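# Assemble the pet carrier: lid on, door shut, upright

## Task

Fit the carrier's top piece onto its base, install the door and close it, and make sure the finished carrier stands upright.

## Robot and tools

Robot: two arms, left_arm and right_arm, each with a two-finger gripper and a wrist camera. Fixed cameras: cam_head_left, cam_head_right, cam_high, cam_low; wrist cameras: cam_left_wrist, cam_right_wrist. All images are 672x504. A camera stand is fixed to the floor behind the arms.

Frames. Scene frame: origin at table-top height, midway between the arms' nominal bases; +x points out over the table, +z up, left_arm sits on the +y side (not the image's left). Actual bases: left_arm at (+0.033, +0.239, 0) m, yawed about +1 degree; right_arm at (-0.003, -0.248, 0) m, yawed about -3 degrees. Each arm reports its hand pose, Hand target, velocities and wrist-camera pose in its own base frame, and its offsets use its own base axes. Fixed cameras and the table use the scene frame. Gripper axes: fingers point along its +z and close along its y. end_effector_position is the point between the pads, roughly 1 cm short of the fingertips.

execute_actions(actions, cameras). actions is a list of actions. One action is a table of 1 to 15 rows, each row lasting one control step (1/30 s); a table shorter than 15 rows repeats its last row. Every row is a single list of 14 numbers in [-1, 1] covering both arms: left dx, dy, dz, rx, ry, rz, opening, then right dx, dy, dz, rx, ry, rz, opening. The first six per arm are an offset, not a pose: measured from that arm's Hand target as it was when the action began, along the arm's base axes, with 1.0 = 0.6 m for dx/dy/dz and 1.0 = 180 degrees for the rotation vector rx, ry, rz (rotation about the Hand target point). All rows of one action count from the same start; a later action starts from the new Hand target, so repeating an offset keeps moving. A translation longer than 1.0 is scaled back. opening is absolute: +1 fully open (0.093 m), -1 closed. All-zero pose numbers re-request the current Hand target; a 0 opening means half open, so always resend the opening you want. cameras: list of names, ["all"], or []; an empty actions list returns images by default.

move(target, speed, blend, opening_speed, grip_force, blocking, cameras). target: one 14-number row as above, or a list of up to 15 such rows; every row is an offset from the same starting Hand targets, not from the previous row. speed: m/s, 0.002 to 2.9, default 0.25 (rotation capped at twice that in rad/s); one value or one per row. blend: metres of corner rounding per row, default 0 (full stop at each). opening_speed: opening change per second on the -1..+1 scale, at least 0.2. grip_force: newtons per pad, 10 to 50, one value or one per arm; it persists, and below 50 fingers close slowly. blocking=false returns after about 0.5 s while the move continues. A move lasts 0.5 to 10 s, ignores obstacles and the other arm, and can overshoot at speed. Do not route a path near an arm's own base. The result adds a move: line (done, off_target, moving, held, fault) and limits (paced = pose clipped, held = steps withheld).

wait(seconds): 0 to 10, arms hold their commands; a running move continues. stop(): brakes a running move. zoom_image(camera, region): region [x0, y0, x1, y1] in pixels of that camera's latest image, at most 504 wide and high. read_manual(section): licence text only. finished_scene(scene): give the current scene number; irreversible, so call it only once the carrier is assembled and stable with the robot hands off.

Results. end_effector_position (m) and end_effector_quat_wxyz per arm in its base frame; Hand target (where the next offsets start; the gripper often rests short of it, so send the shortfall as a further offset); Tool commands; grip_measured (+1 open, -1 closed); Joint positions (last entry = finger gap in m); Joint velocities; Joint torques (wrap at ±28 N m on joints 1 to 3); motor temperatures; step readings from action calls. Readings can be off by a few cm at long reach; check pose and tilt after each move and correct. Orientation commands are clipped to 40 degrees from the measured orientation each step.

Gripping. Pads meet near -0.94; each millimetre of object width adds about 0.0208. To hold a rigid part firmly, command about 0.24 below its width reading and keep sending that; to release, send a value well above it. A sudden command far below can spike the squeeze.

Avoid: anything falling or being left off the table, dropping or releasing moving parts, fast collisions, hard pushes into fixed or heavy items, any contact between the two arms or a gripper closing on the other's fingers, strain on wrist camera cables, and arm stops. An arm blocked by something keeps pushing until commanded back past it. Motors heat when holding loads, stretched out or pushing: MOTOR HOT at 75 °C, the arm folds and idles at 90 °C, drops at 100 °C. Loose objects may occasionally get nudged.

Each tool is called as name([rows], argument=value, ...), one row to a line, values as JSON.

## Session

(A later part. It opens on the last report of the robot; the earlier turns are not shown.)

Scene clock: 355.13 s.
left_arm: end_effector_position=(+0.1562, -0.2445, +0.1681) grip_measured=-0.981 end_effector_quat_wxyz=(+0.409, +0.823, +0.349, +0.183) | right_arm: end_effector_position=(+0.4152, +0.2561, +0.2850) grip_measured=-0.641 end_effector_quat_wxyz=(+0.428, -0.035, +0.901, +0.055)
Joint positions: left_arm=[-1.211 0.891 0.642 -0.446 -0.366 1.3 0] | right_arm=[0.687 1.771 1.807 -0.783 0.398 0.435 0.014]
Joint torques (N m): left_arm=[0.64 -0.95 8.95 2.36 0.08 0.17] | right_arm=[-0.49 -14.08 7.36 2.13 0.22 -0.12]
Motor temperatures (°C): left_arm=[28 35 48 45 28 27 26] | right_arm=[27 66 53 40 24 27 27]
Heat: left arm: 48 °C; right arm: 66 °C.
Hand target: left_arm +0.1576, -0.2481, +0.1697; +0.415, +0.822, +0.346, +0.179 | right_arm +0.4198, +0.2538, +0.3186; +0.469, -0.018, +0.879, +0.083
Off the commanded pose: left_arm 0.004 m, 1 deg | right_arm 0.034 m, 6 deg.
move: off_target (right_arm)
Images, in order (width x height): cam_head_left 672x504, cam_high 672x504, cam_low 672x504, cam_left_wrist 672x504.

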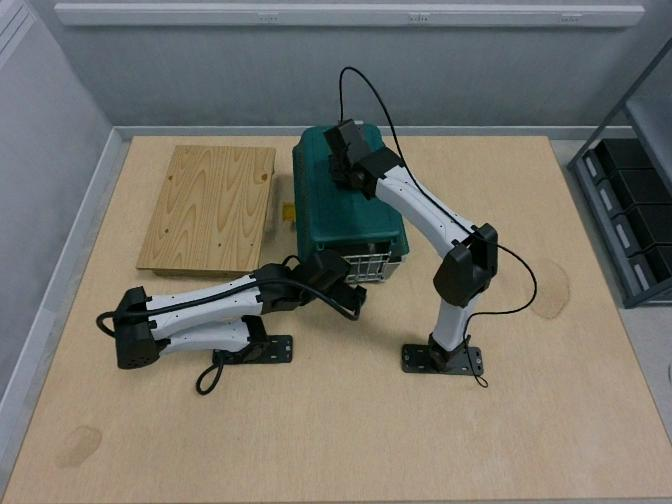

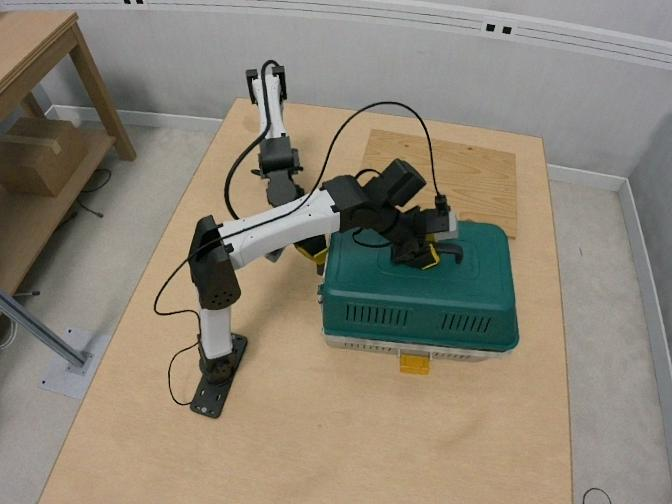

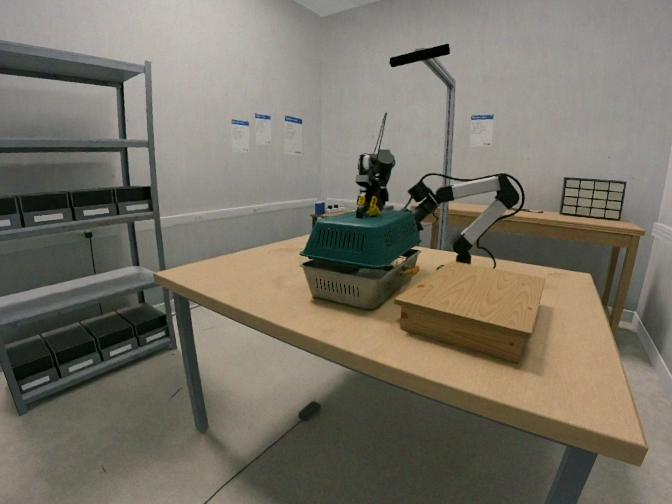

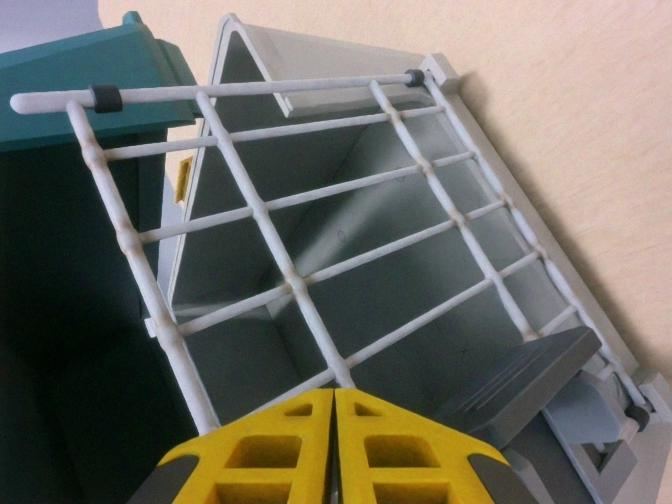

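move([
  [0.007,-0.001,0.0,0,0,0,-1,0.0,0.014,-0.025,0.0,0,0,-1],
], speed=0.05, cameras=["cam_left_wrist","cam_head_left","cam_head_right","cam_high","cam_low"])

zoom_image(camera="cam_head_left", region=[270, 120, 420, 300])

zoom_image(camera="cam_high", region=[290, 190, 530, 380])

zoom_image(camera="cam_low", region=[290, 180, 440, 310])

zoom_image(camera="cam_head_right", region=[270, 180, 420, 300])

Scene clock: 388.57 s.
left_arm: end_effector_position=(+0.1600, -0.2451, +0.1674) grip_measured=-0.981 end_effector_quat_wxyz=(+0.408, +0.823, +0.349, +0.183) | right_arm: end_effector_position=(+0.4177, +0.2583, +0.2714) grip_measured=-0.641 end_effector_quat_wxyz=(+0.428, -0.034, +0.901, +0.056)
Joint positions: left_arm=[-1.19 0.9 0.642 -0.433 -0.348 1.315 0] | right_arm=[0.687 1.771 1.752 -0.729 0.398 0.437 0.014]
Joint torques (N m): left_arm=[0.73 -1.01 9.18 2.33 0.09 0.11] | right_arm=[0.95 -13.74 7.46 2.12 0.33 -0.01]
Motor temperatures (°C): left_arm=[28 34 49 46 28 27 26] | right_arm=[27 69 52 42 24 27 28]
Heat: left arm: 49 °C; right arm: 69 °C.
Hand target: left_arm +0.1618, -0.2487, +0.1697; +0.415, +0.822, +0.346, +0.179 | right_arm +0.4198, +0.2623, +0.3036; +0.469, -0.018, +0.879, +0.083
Off the commanded pose: left_arm 0.005 m, 1 deg | right_arm 0.032 m, 6 deg.
move: off_target (right_arm)
Images, in order (width x height): cam_head_left 672x504, cam_head_right 672x504, cam_high 672x504, cam_low 672x504, cam_left_wrist 672x504.

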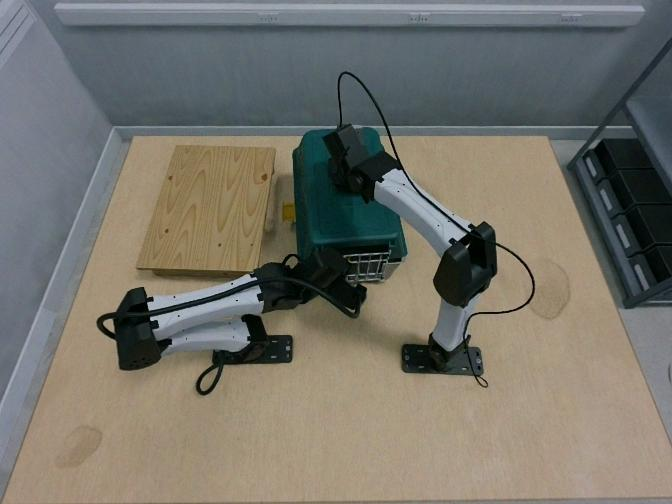

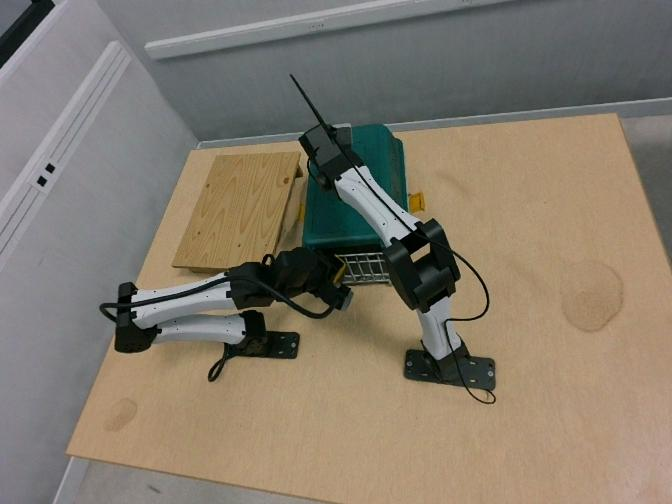

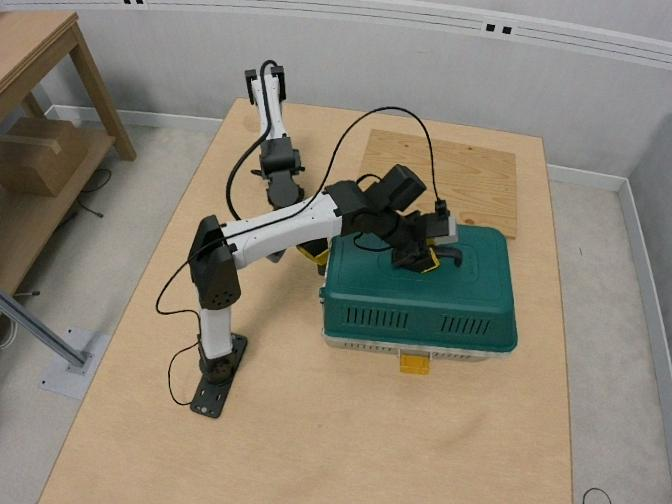

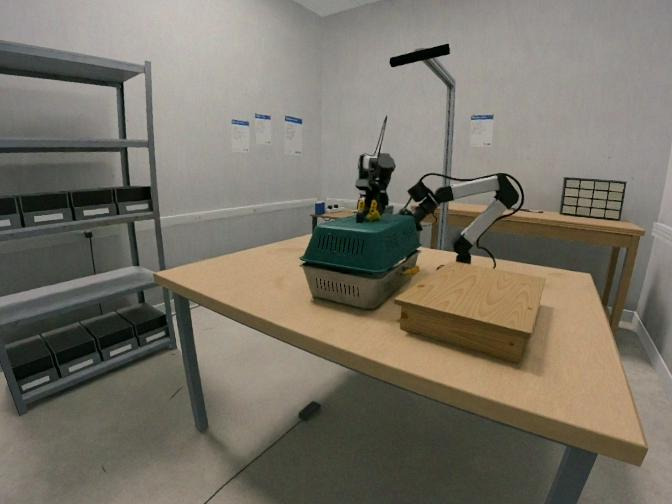

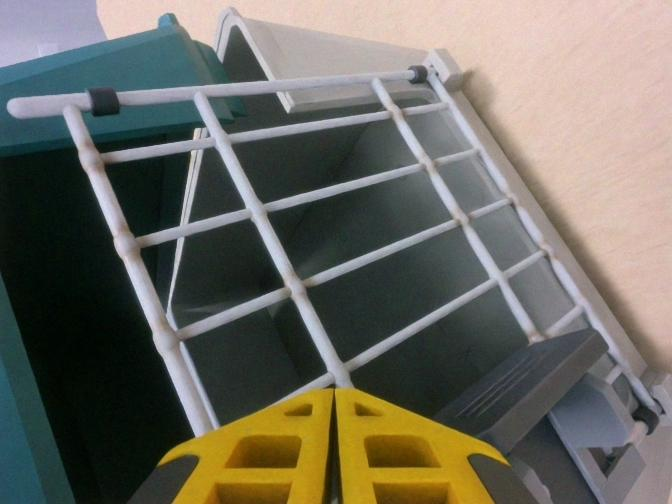

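Scaled by 2.800 from the camera's 672x504 image, which has a finer 960x720 frame.

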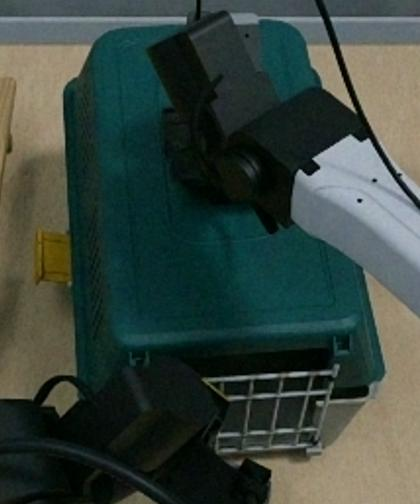

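Scaled by 2.100 from the camera's 672x504 image, which has a finer 960x720 frame.

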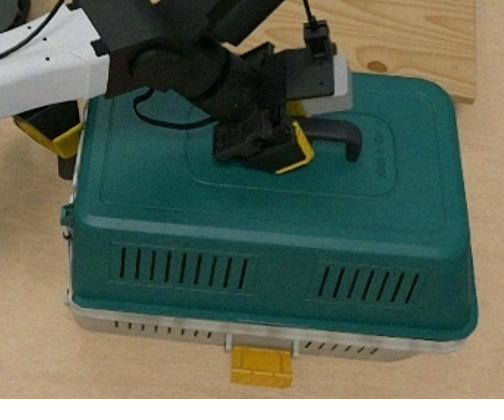

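Scaled by 3.360 from the camera's 672x504 image, which has a finer 960x720 frame.

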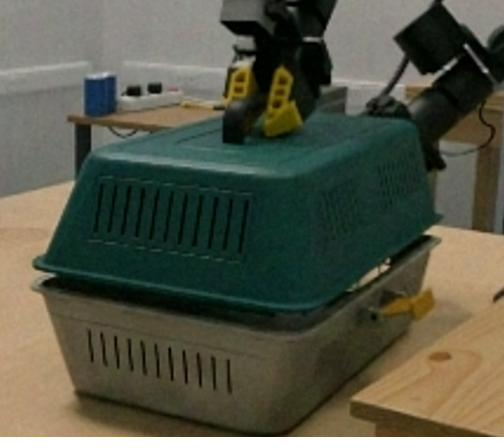

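Scaled by 3.360 from the camera's 672x504 image, which has a finer 960x720 frame.

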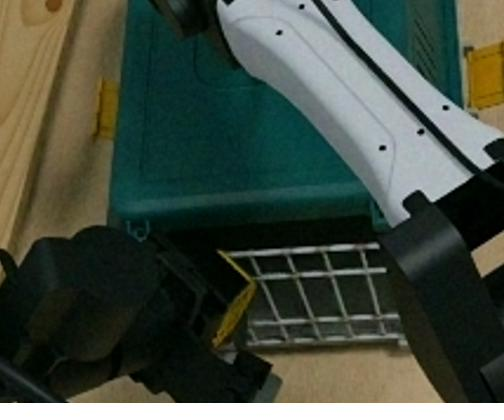

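move([
  [0.0,0.0,0.0,0,0,0,-1,0.0,0.01,0.0,0.0,0,0,-1],
  [0.0,0.0,0.0,0,0,0,-1,0.0,0.01,-0.017,0.0,0,0,-1],
], speed=0.05, cameras=["cam_left_wrist","cam_head_left","cam_head_right","cam_high","cam_low"])

zoom_image(camera="cam_head_left", region=[270, 120, 420, 300])

zoom_image(camera="cam_high", region=[290, 190, 530, 380])

zoom_image(camera="cam_low", region=[290, 180, 440, 310])

zoom_image(camera="cam_head_left", region=[340, 225, 420, 290])

Scene clock: 418.40 s.
left_arm: end_effector_position=(+0.1599, -0.2453, +0.1674) grip_measured=-0.981 end_effector_quat_wxyz=(+0.409, +0.824, +0.349, +0.182) | right_arm: end_effector_position=(+0.4161, +0.2648, +0.2636) grip_measured=-0.641 end_effector_quat_wxyz=(+0.428, -0.034, +0.901, +0.061)
Joint positions: left_arm=[-1.19 0.9 0.642 -0.433 -0.347 1.315 0] | right_arm=[0.7 1.771 1.718 -0.693 0.398 0.447 0.014]
Joint torques (N m): left_arm=[0.75 -1.01 9.17 2.33 0.06 0.13] | right_arm=[0.95 -13.2 7.56 2.13 0.42 -0.03]
Motor temperatures (°C): left_arm=[28 34 50 44 28 27 26] | right_arm=[27 70 51 44 24 27 28]
Heat: left arm: 50 °C; right arm: 70 °C.
Hand target: left_arm +0.1618, -0.2487, +0.1697; +0.415, +0.822, +0.346, +0.179 | right_arm +0.4198, +0.2682, +0.2934; +0.469, -0.018, +0.879, +0.083
Off the commanded pose: left_arm 0.005 m, 1 deg | right_arm 0.030 m, 6 deg.
move: off_target (right_arm)
Images, in order (width x height): cam_head_left 672x504, cam_head_right 672x504, cam_high 672x504, cam_low 672x504, cam_left_wrist 672x504.

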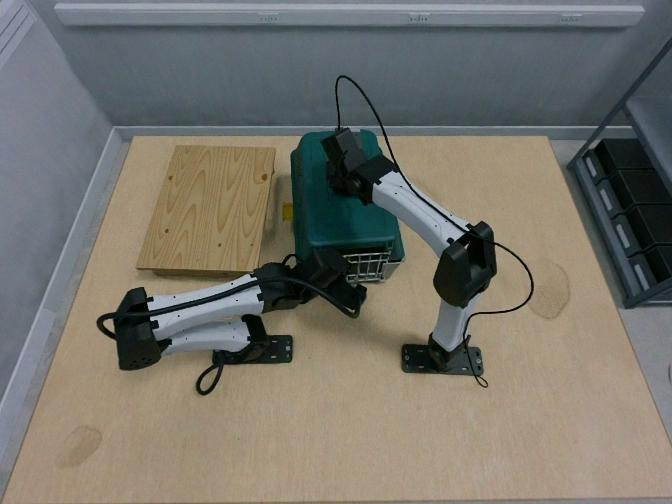

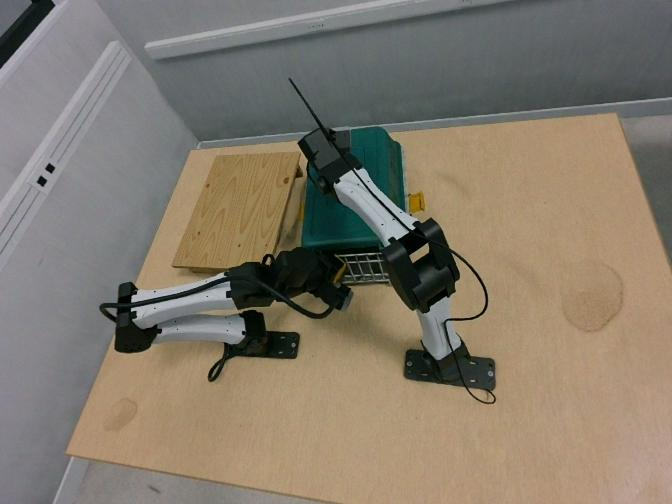

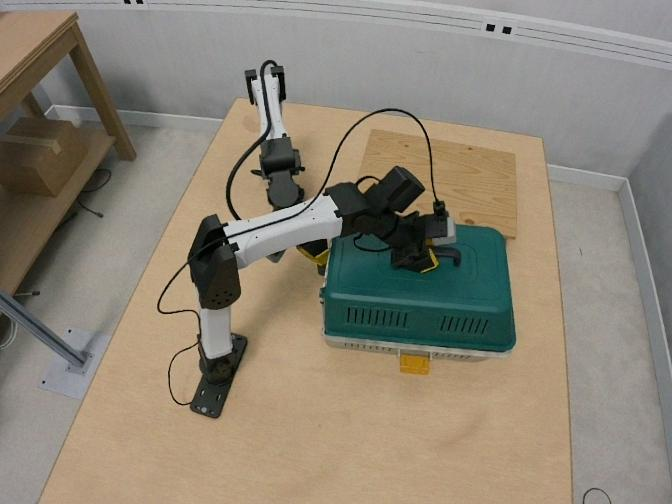

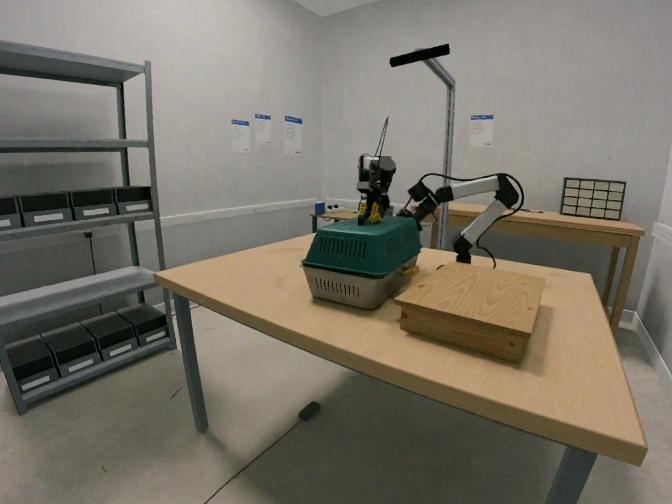

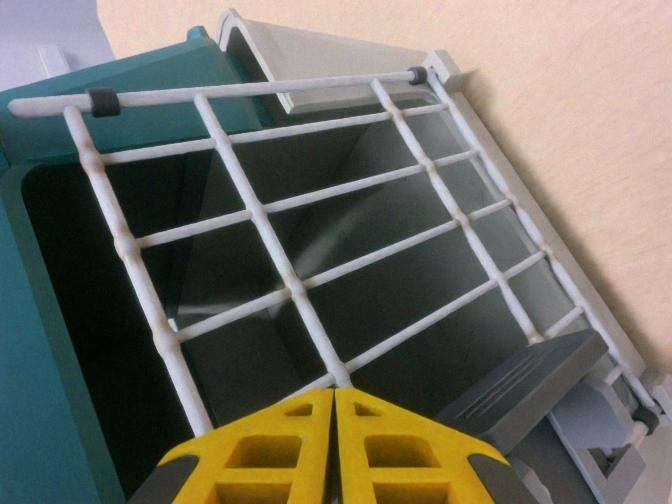

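Scaled by 2.800 from the camera's 672x504 image, which has a finer 960x720 frame.

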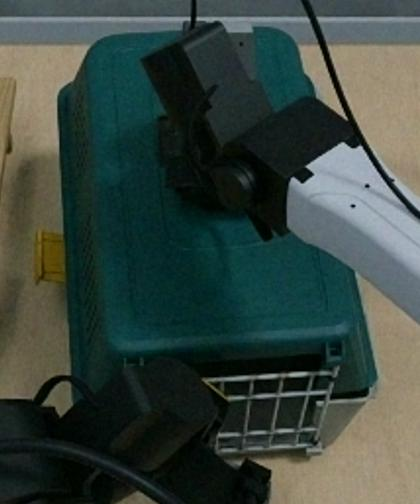

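Scaled by 2.100 from the camera's 672x504 image, which has a finer 960x720 frame.

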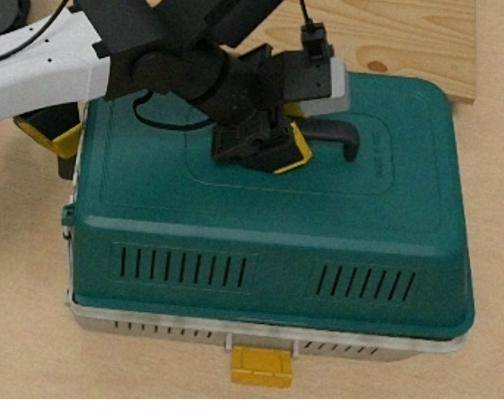

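Scaled by 3.360 from the camera's 672x504 image, which has a finer 960x720 frame.

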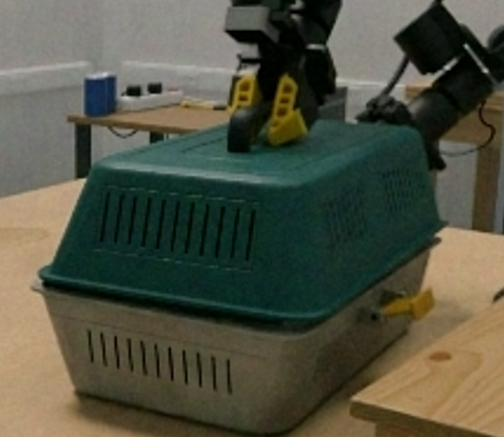

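Scaled by 6.300 from the camera's 672x504 image, which has a finer 960x720 frame.

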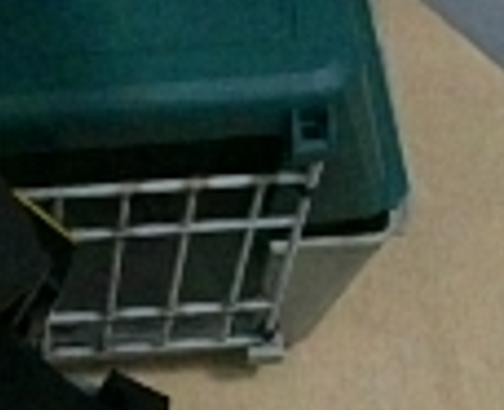

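move([
  [0.012,-0.001,0.0,0,0,0,-1,0.003,-0.013,0.0,0.0,0,0,-1],
], speed=0.05, cameras=["cam_left_wrist","cam_head_left","cam_head_right","cam_high","cam_low"])

zoom_image(camera="cam_head_left", region=[340, 225, 420, 290])

zoom_image(camera="cam_high", region=[310, 270, 370, 360])

zoom_image(camera="cam_low", region=[290, 180, 440, 310])

Scene clock: 439.27 s.
left_arm: end_effector_position=(+0.1650, -0.2454, +0.1666) grip_measured=-0.981 end_effector_quat_wxyz=(+0.408, +0.825, +0.347, +0.180) | right_arm: end_effector_position=(+0.4167, +0.2650, +0.2604) grip_measured=-0.641 end_effector_quat_wxyz=(+0.429, -0.034, +0.901, +0.061)
Joint positions: left_arm=[-1.157 0.909 0.642 -0.418 -0.316 1.339 0] | right_arm=[0.699 1.771 1.703 -0.677 0.398 0.447 0.014]
Joint torques (N m): left_arm=[1.22 -0.54 9.54 2.39 0.07 0.11] | right_arm=[-0.59 -14.43 7.16 2.08 0.3 -0.17]
Motor temperatures (°C): left_arm=[28 34 50 44 28 27 26] | right_arm=[27 69 52 44 24 27 28]
Heat: left arm: 50 °C; right arm: 69 °C.
Hand target: left_arm +0.1691, -0.2493, +0.1697; +0.415, +0.822, +0.346, +0.179 | right_arm +0.4216, +0.2603, +0.2934; +0.469, -0.018, +0.879, +0.083
Off the commanded pose: left_arm 0.006 m, 1 deg | right_arm 0.034 m, 6 deg.
move: off_target (right_arm)
Images, in order (width x height): cam_head_left 672x504, cam_head_right 672x504, cam_high 672x504, cam_low 672x504, cam_left_wrist 672x504.

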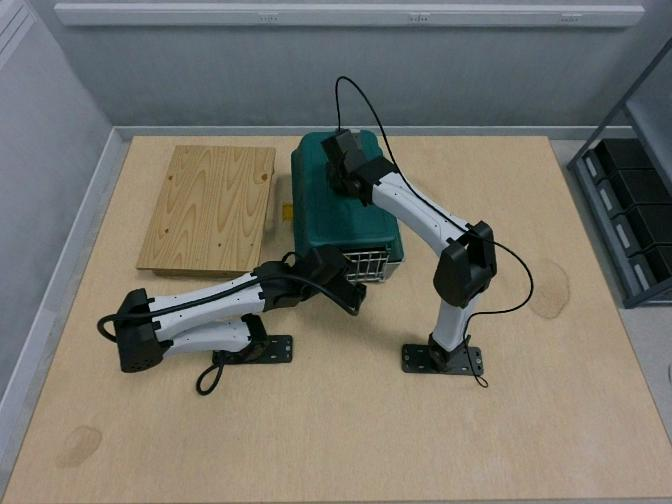

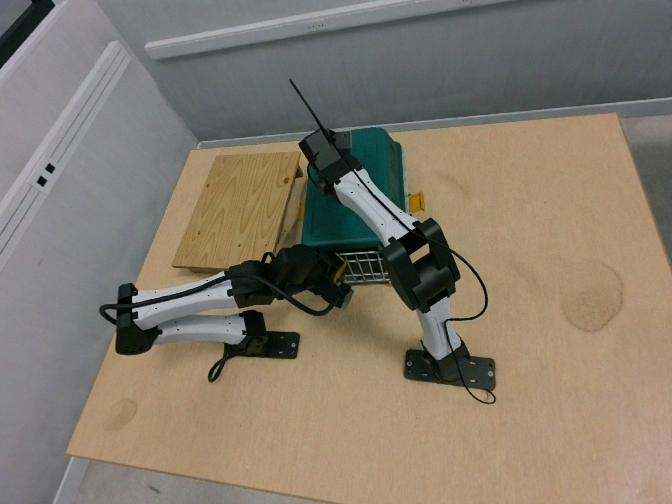

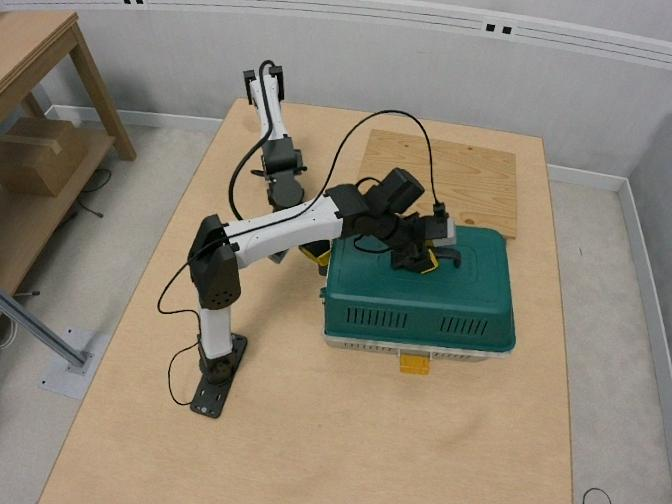

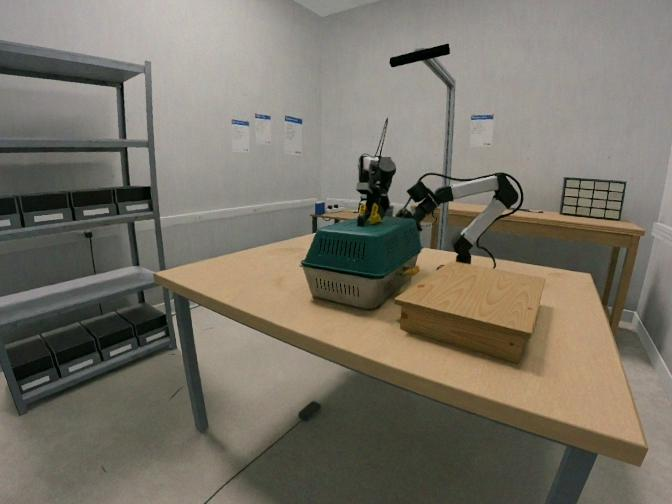

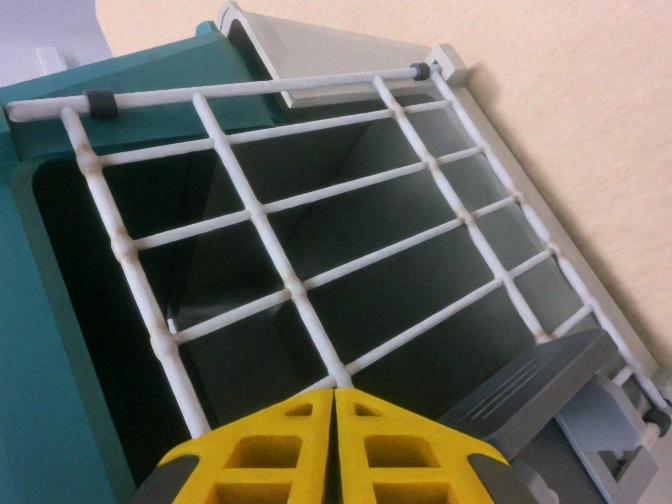

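Scaled by 6.300 from the camera's 672x504 image, which has a finer 960x720 frame.

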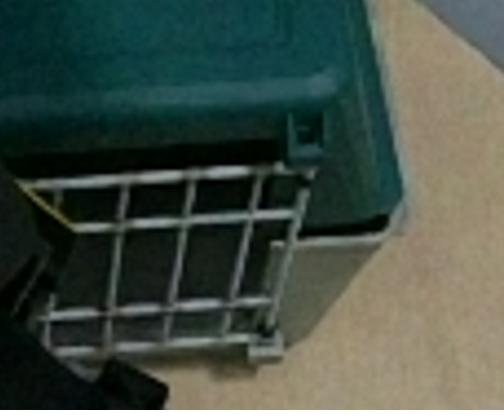

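Scaled by 5.600 from the camera's 672x504 image, which has a finer 960x720 frame.

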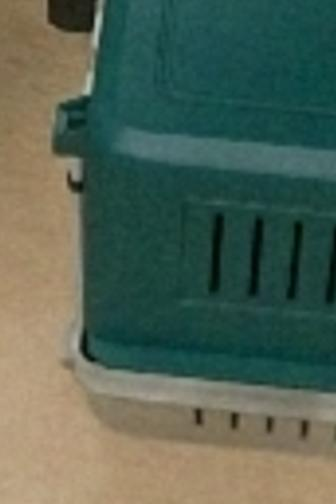

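Scaled by 3.360 from the camera's 672x504 image, which has a finer 960x720 frame.

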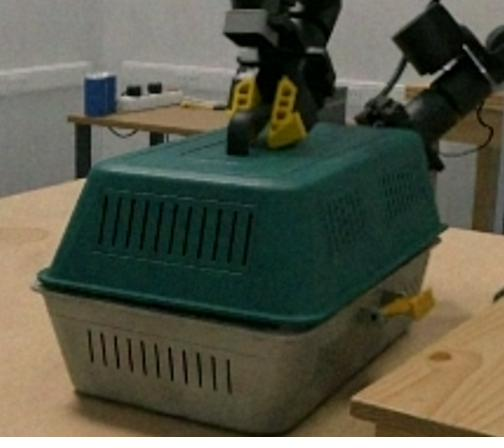

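move([
  [0.0,0.0,0.0,0,0,0,-1,0.0,-0.011,0.0,0.0,0,0,-1],
], speed=0.05, cameras=["cam_left_wrist","cam_head_left","cam_low","cam_high"])

zoom_image(camera="cam_head_left", region=[340, 225, 420, 290])

zoom_image(camera="cam_left_wrist", region=[0, 0, 300, 220])

zoom_image(camera="cam_low", region=[290, 180, 440, 310])

Scene clock: 450.60 s.
left_arm: end_effector_position=(+0.1653, -0.2460, +0.1673) grip_measured=-0.981 end_effector_quat_wxyz=(+0.410, +0.824, +0.347, +0.180) | right_arm: end_effector_position=(+0.4187, +0.2586, +0.2607) grip_measured=-0.641 end_effector_quat_wxyz=(+0.433, -0.028, +0.899, +0.061)
Joint positions: left_arm=[-1.156 0.909 0.642 -0.414 -0.314 1.34 0] | right_arm=[0.686 1.757 1.682 -0.66 0.398 0.446 0.014]
Joint torques (N m): left_arm=[1.09 -0.51 9.55 2.34 0.05 0.12] | right_arm=[-0.66 -14.58 7.25 2 0.21 -0.26]
Motor temperatures (°C): left_arm=[28 34 50 45 28 27 26] | right_arm=[27 71 53 42 24 27 28]
Heat: left arm: 50 °C; right arm: 71 °C.
Hand target: left_arm +0.1690, -0.2493, +0.1697; +0.415, +0.822, +0.346, +0.179 | right_arm +0.4216, +0.2538, +0.2935; +0.469, -0.018, +0.879, +0.083
Off the commanded pose: left_arm 0.005 m, 1 deg | right_arm 0.033 m, 5 deg.
move: off_target (right_arm)
Images, in order (width x height): cam_head_left 672x504, cam_high 672x504, cam_low 672x504, cam_left_wrist 672x504.

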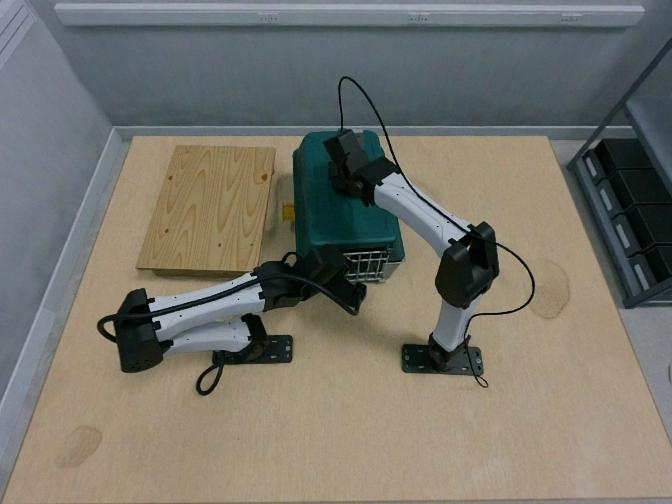

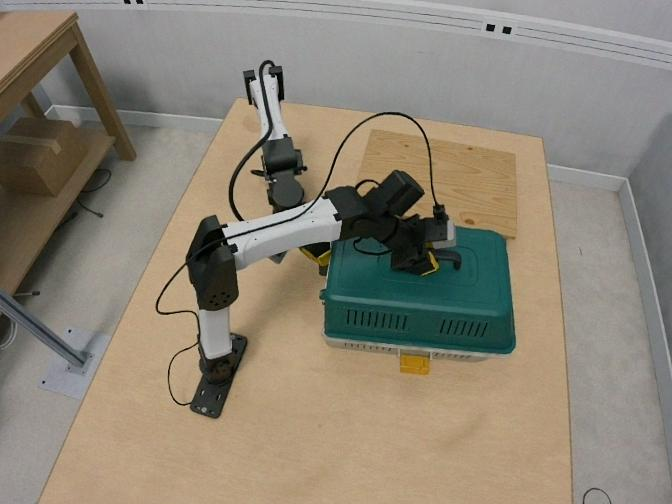

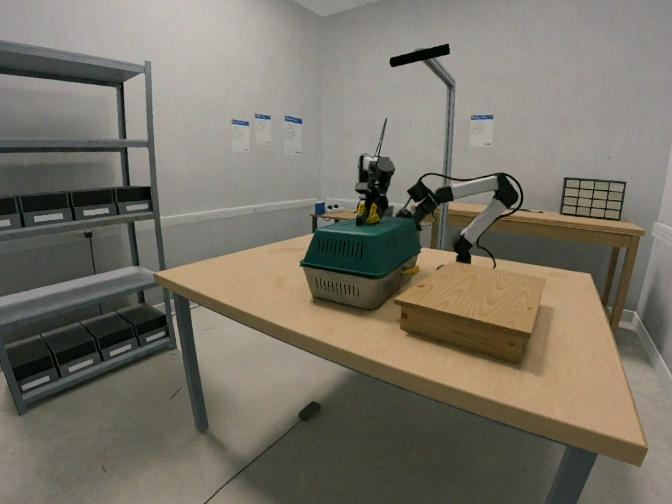

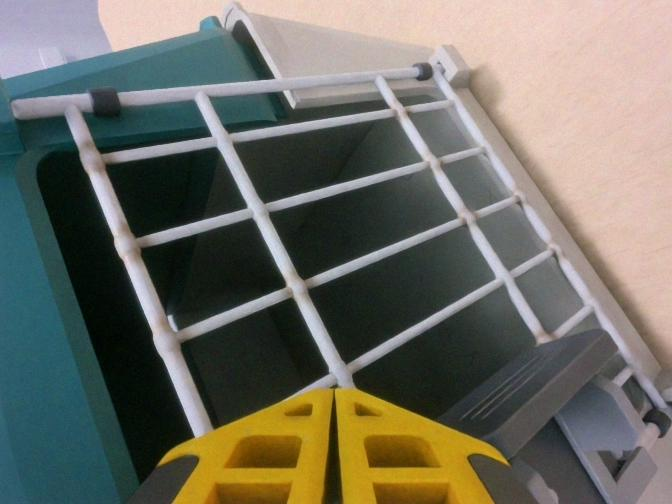

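Scaled by 6.300 from the camera's 672x504 image, which has a finer 960x720 frame.

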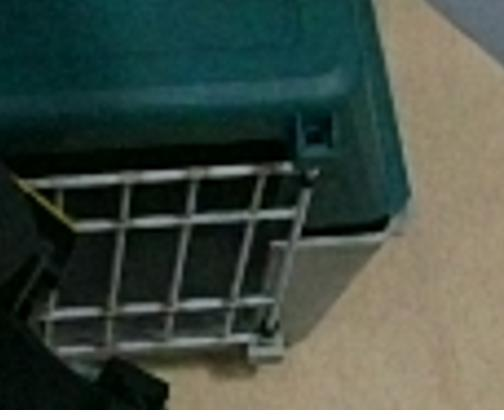

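Scaled by 1.680 from the camera's 672x504 image, which has a finer 960x720 frame.

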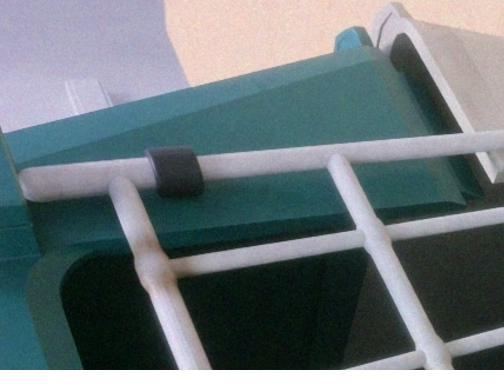

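Scaled by 3.360 from the camera's 672x504 image, which has a finer 960x720 frame.

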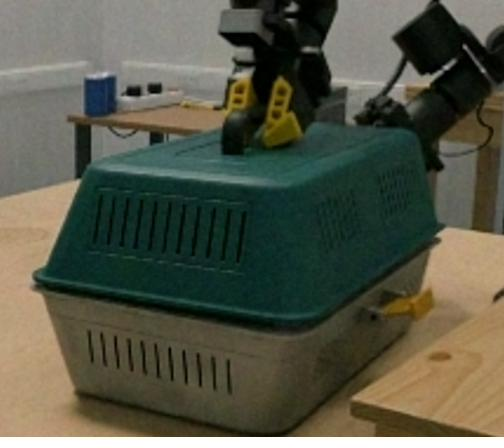

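move([
  [0.0,0.0,0.0,0,0,0,-1,0.0,0.007,-0.017,0.0,0,0,-1],
], speed=0.04, cameras=["cam_left_wrist","cam_head_left","cam_low","cam_high"])

zoom_image(camera="cam_head_left", region=[340, 225, 420, 290])

zoom_image(camera="cam_left_wrist", region=[0, 0, 300, 220])

zoom_image(camera="cam_low", region=[290, 180, 440, 310])

zoom_image(camera="cam_high", region=[290, 190, 530, 380])

Scene clock: 466.67 s.
left_arm: end_effector_position=(+0.1653, -0.2460, +0.1673) grip_measured=-0.981 end_effector_quat_wxyz=(+0.410, +0.824, +0.347, +0.180) | right_arm: end_effector_position=(+0.4190, +0.2588, +0.2601) grip_measured=-0.641 end_effector_quat_wxyz=(+0.439, -0.027, +0.896, +0.065)
Joint positions: left_arm=[-1.156 0.909 0.642 -0.414 -0.314 1.34 0] | right_arm=[0.686 1.745 1.654 -0.625 0.398 0.443 0.014]
Joint torques (N m): left_arm=[1.09 -0.53 9.54 2.34 0.04 0.12] | right_arm=[0.05 -13.09 6.76 2.06 0.26 -0.17]
Motor temperatures (°C): left_arm=[28 33 51 45 28 27 26] | right_arm=[27 67 54 43 24 27 28]
Heat: left arm: 51 °C; right arm: 67 °C.
Hand target: left_arm +0.1690, -0.2493, +0.1697; +0.415, +0.822, +0.346, +0.179 | right_arm +0.4216, +0.2581, +0.2832; +0.469, -0.018, +0.879, +0.083
Off the commanded pose: left_arm 0.006 m, 1 deg | right_arm 0.023 m, 5 deg.
move: off_target (right_arm)
Images, in order (width x height): cam_head_left 672x504, cam_high 672x504, cam_low 672x504, cam_left_wrist 672x504.

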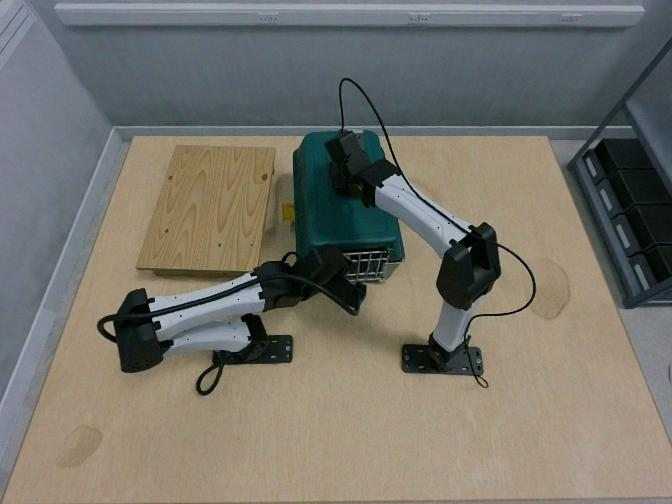

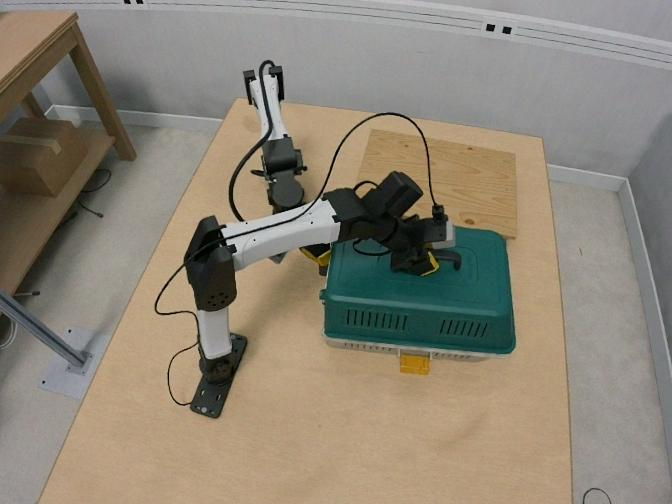

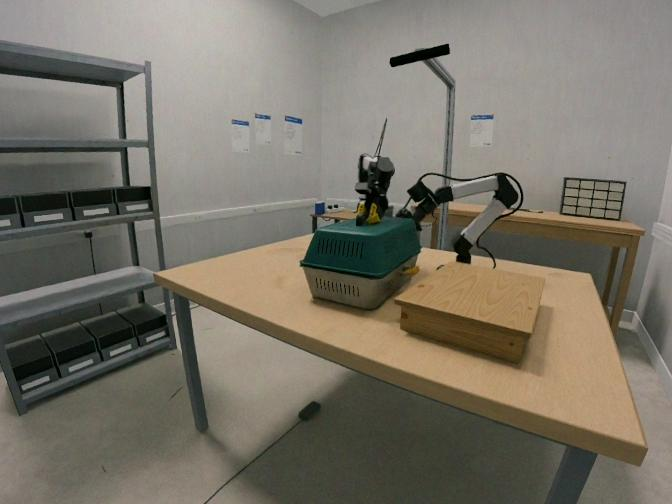

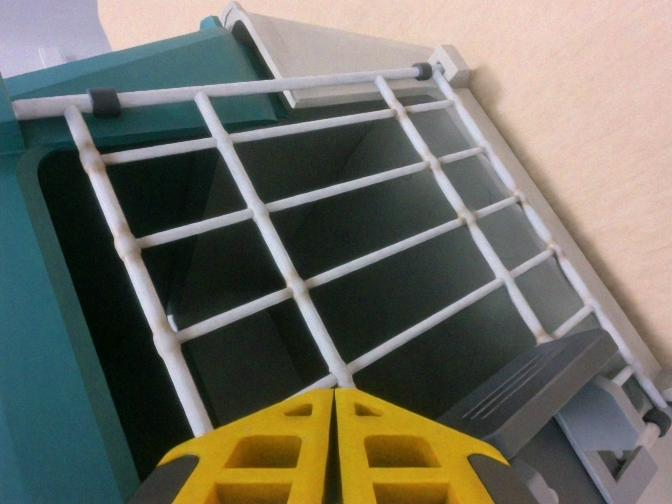

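Scaled by 6.300 from the camera's 672x504 image, which has a finer 960x720 frame.

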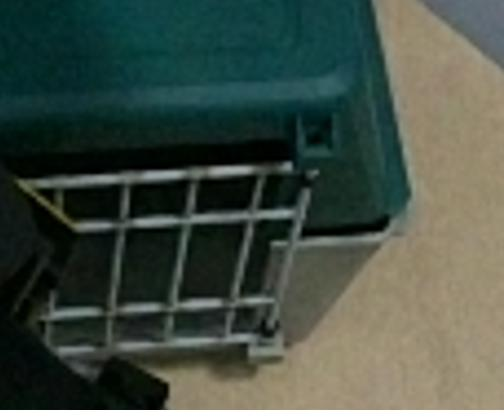

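Scaled by 1.680 from the camera's 672x504 image, which has a finer 960x720 frame.

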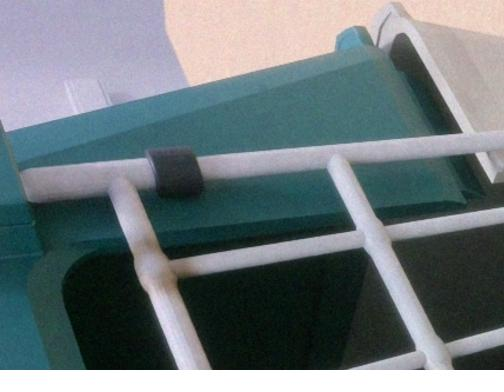

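Scaled by 3.360 from the camera's 672x504 image, which has a finer 960x720 frame.

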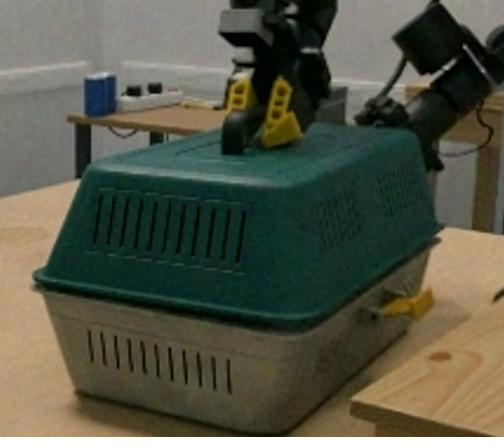

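Scaled by 2.100 from the camera's 672x504 image, which has a finer 960x720 frame.

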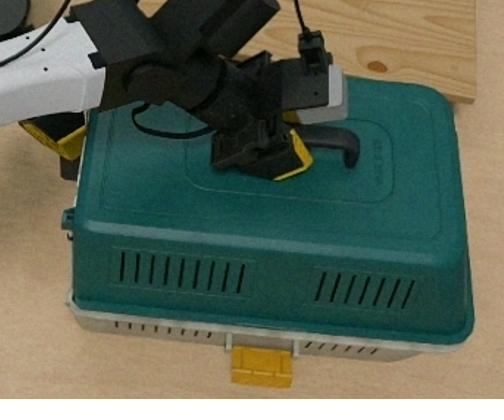

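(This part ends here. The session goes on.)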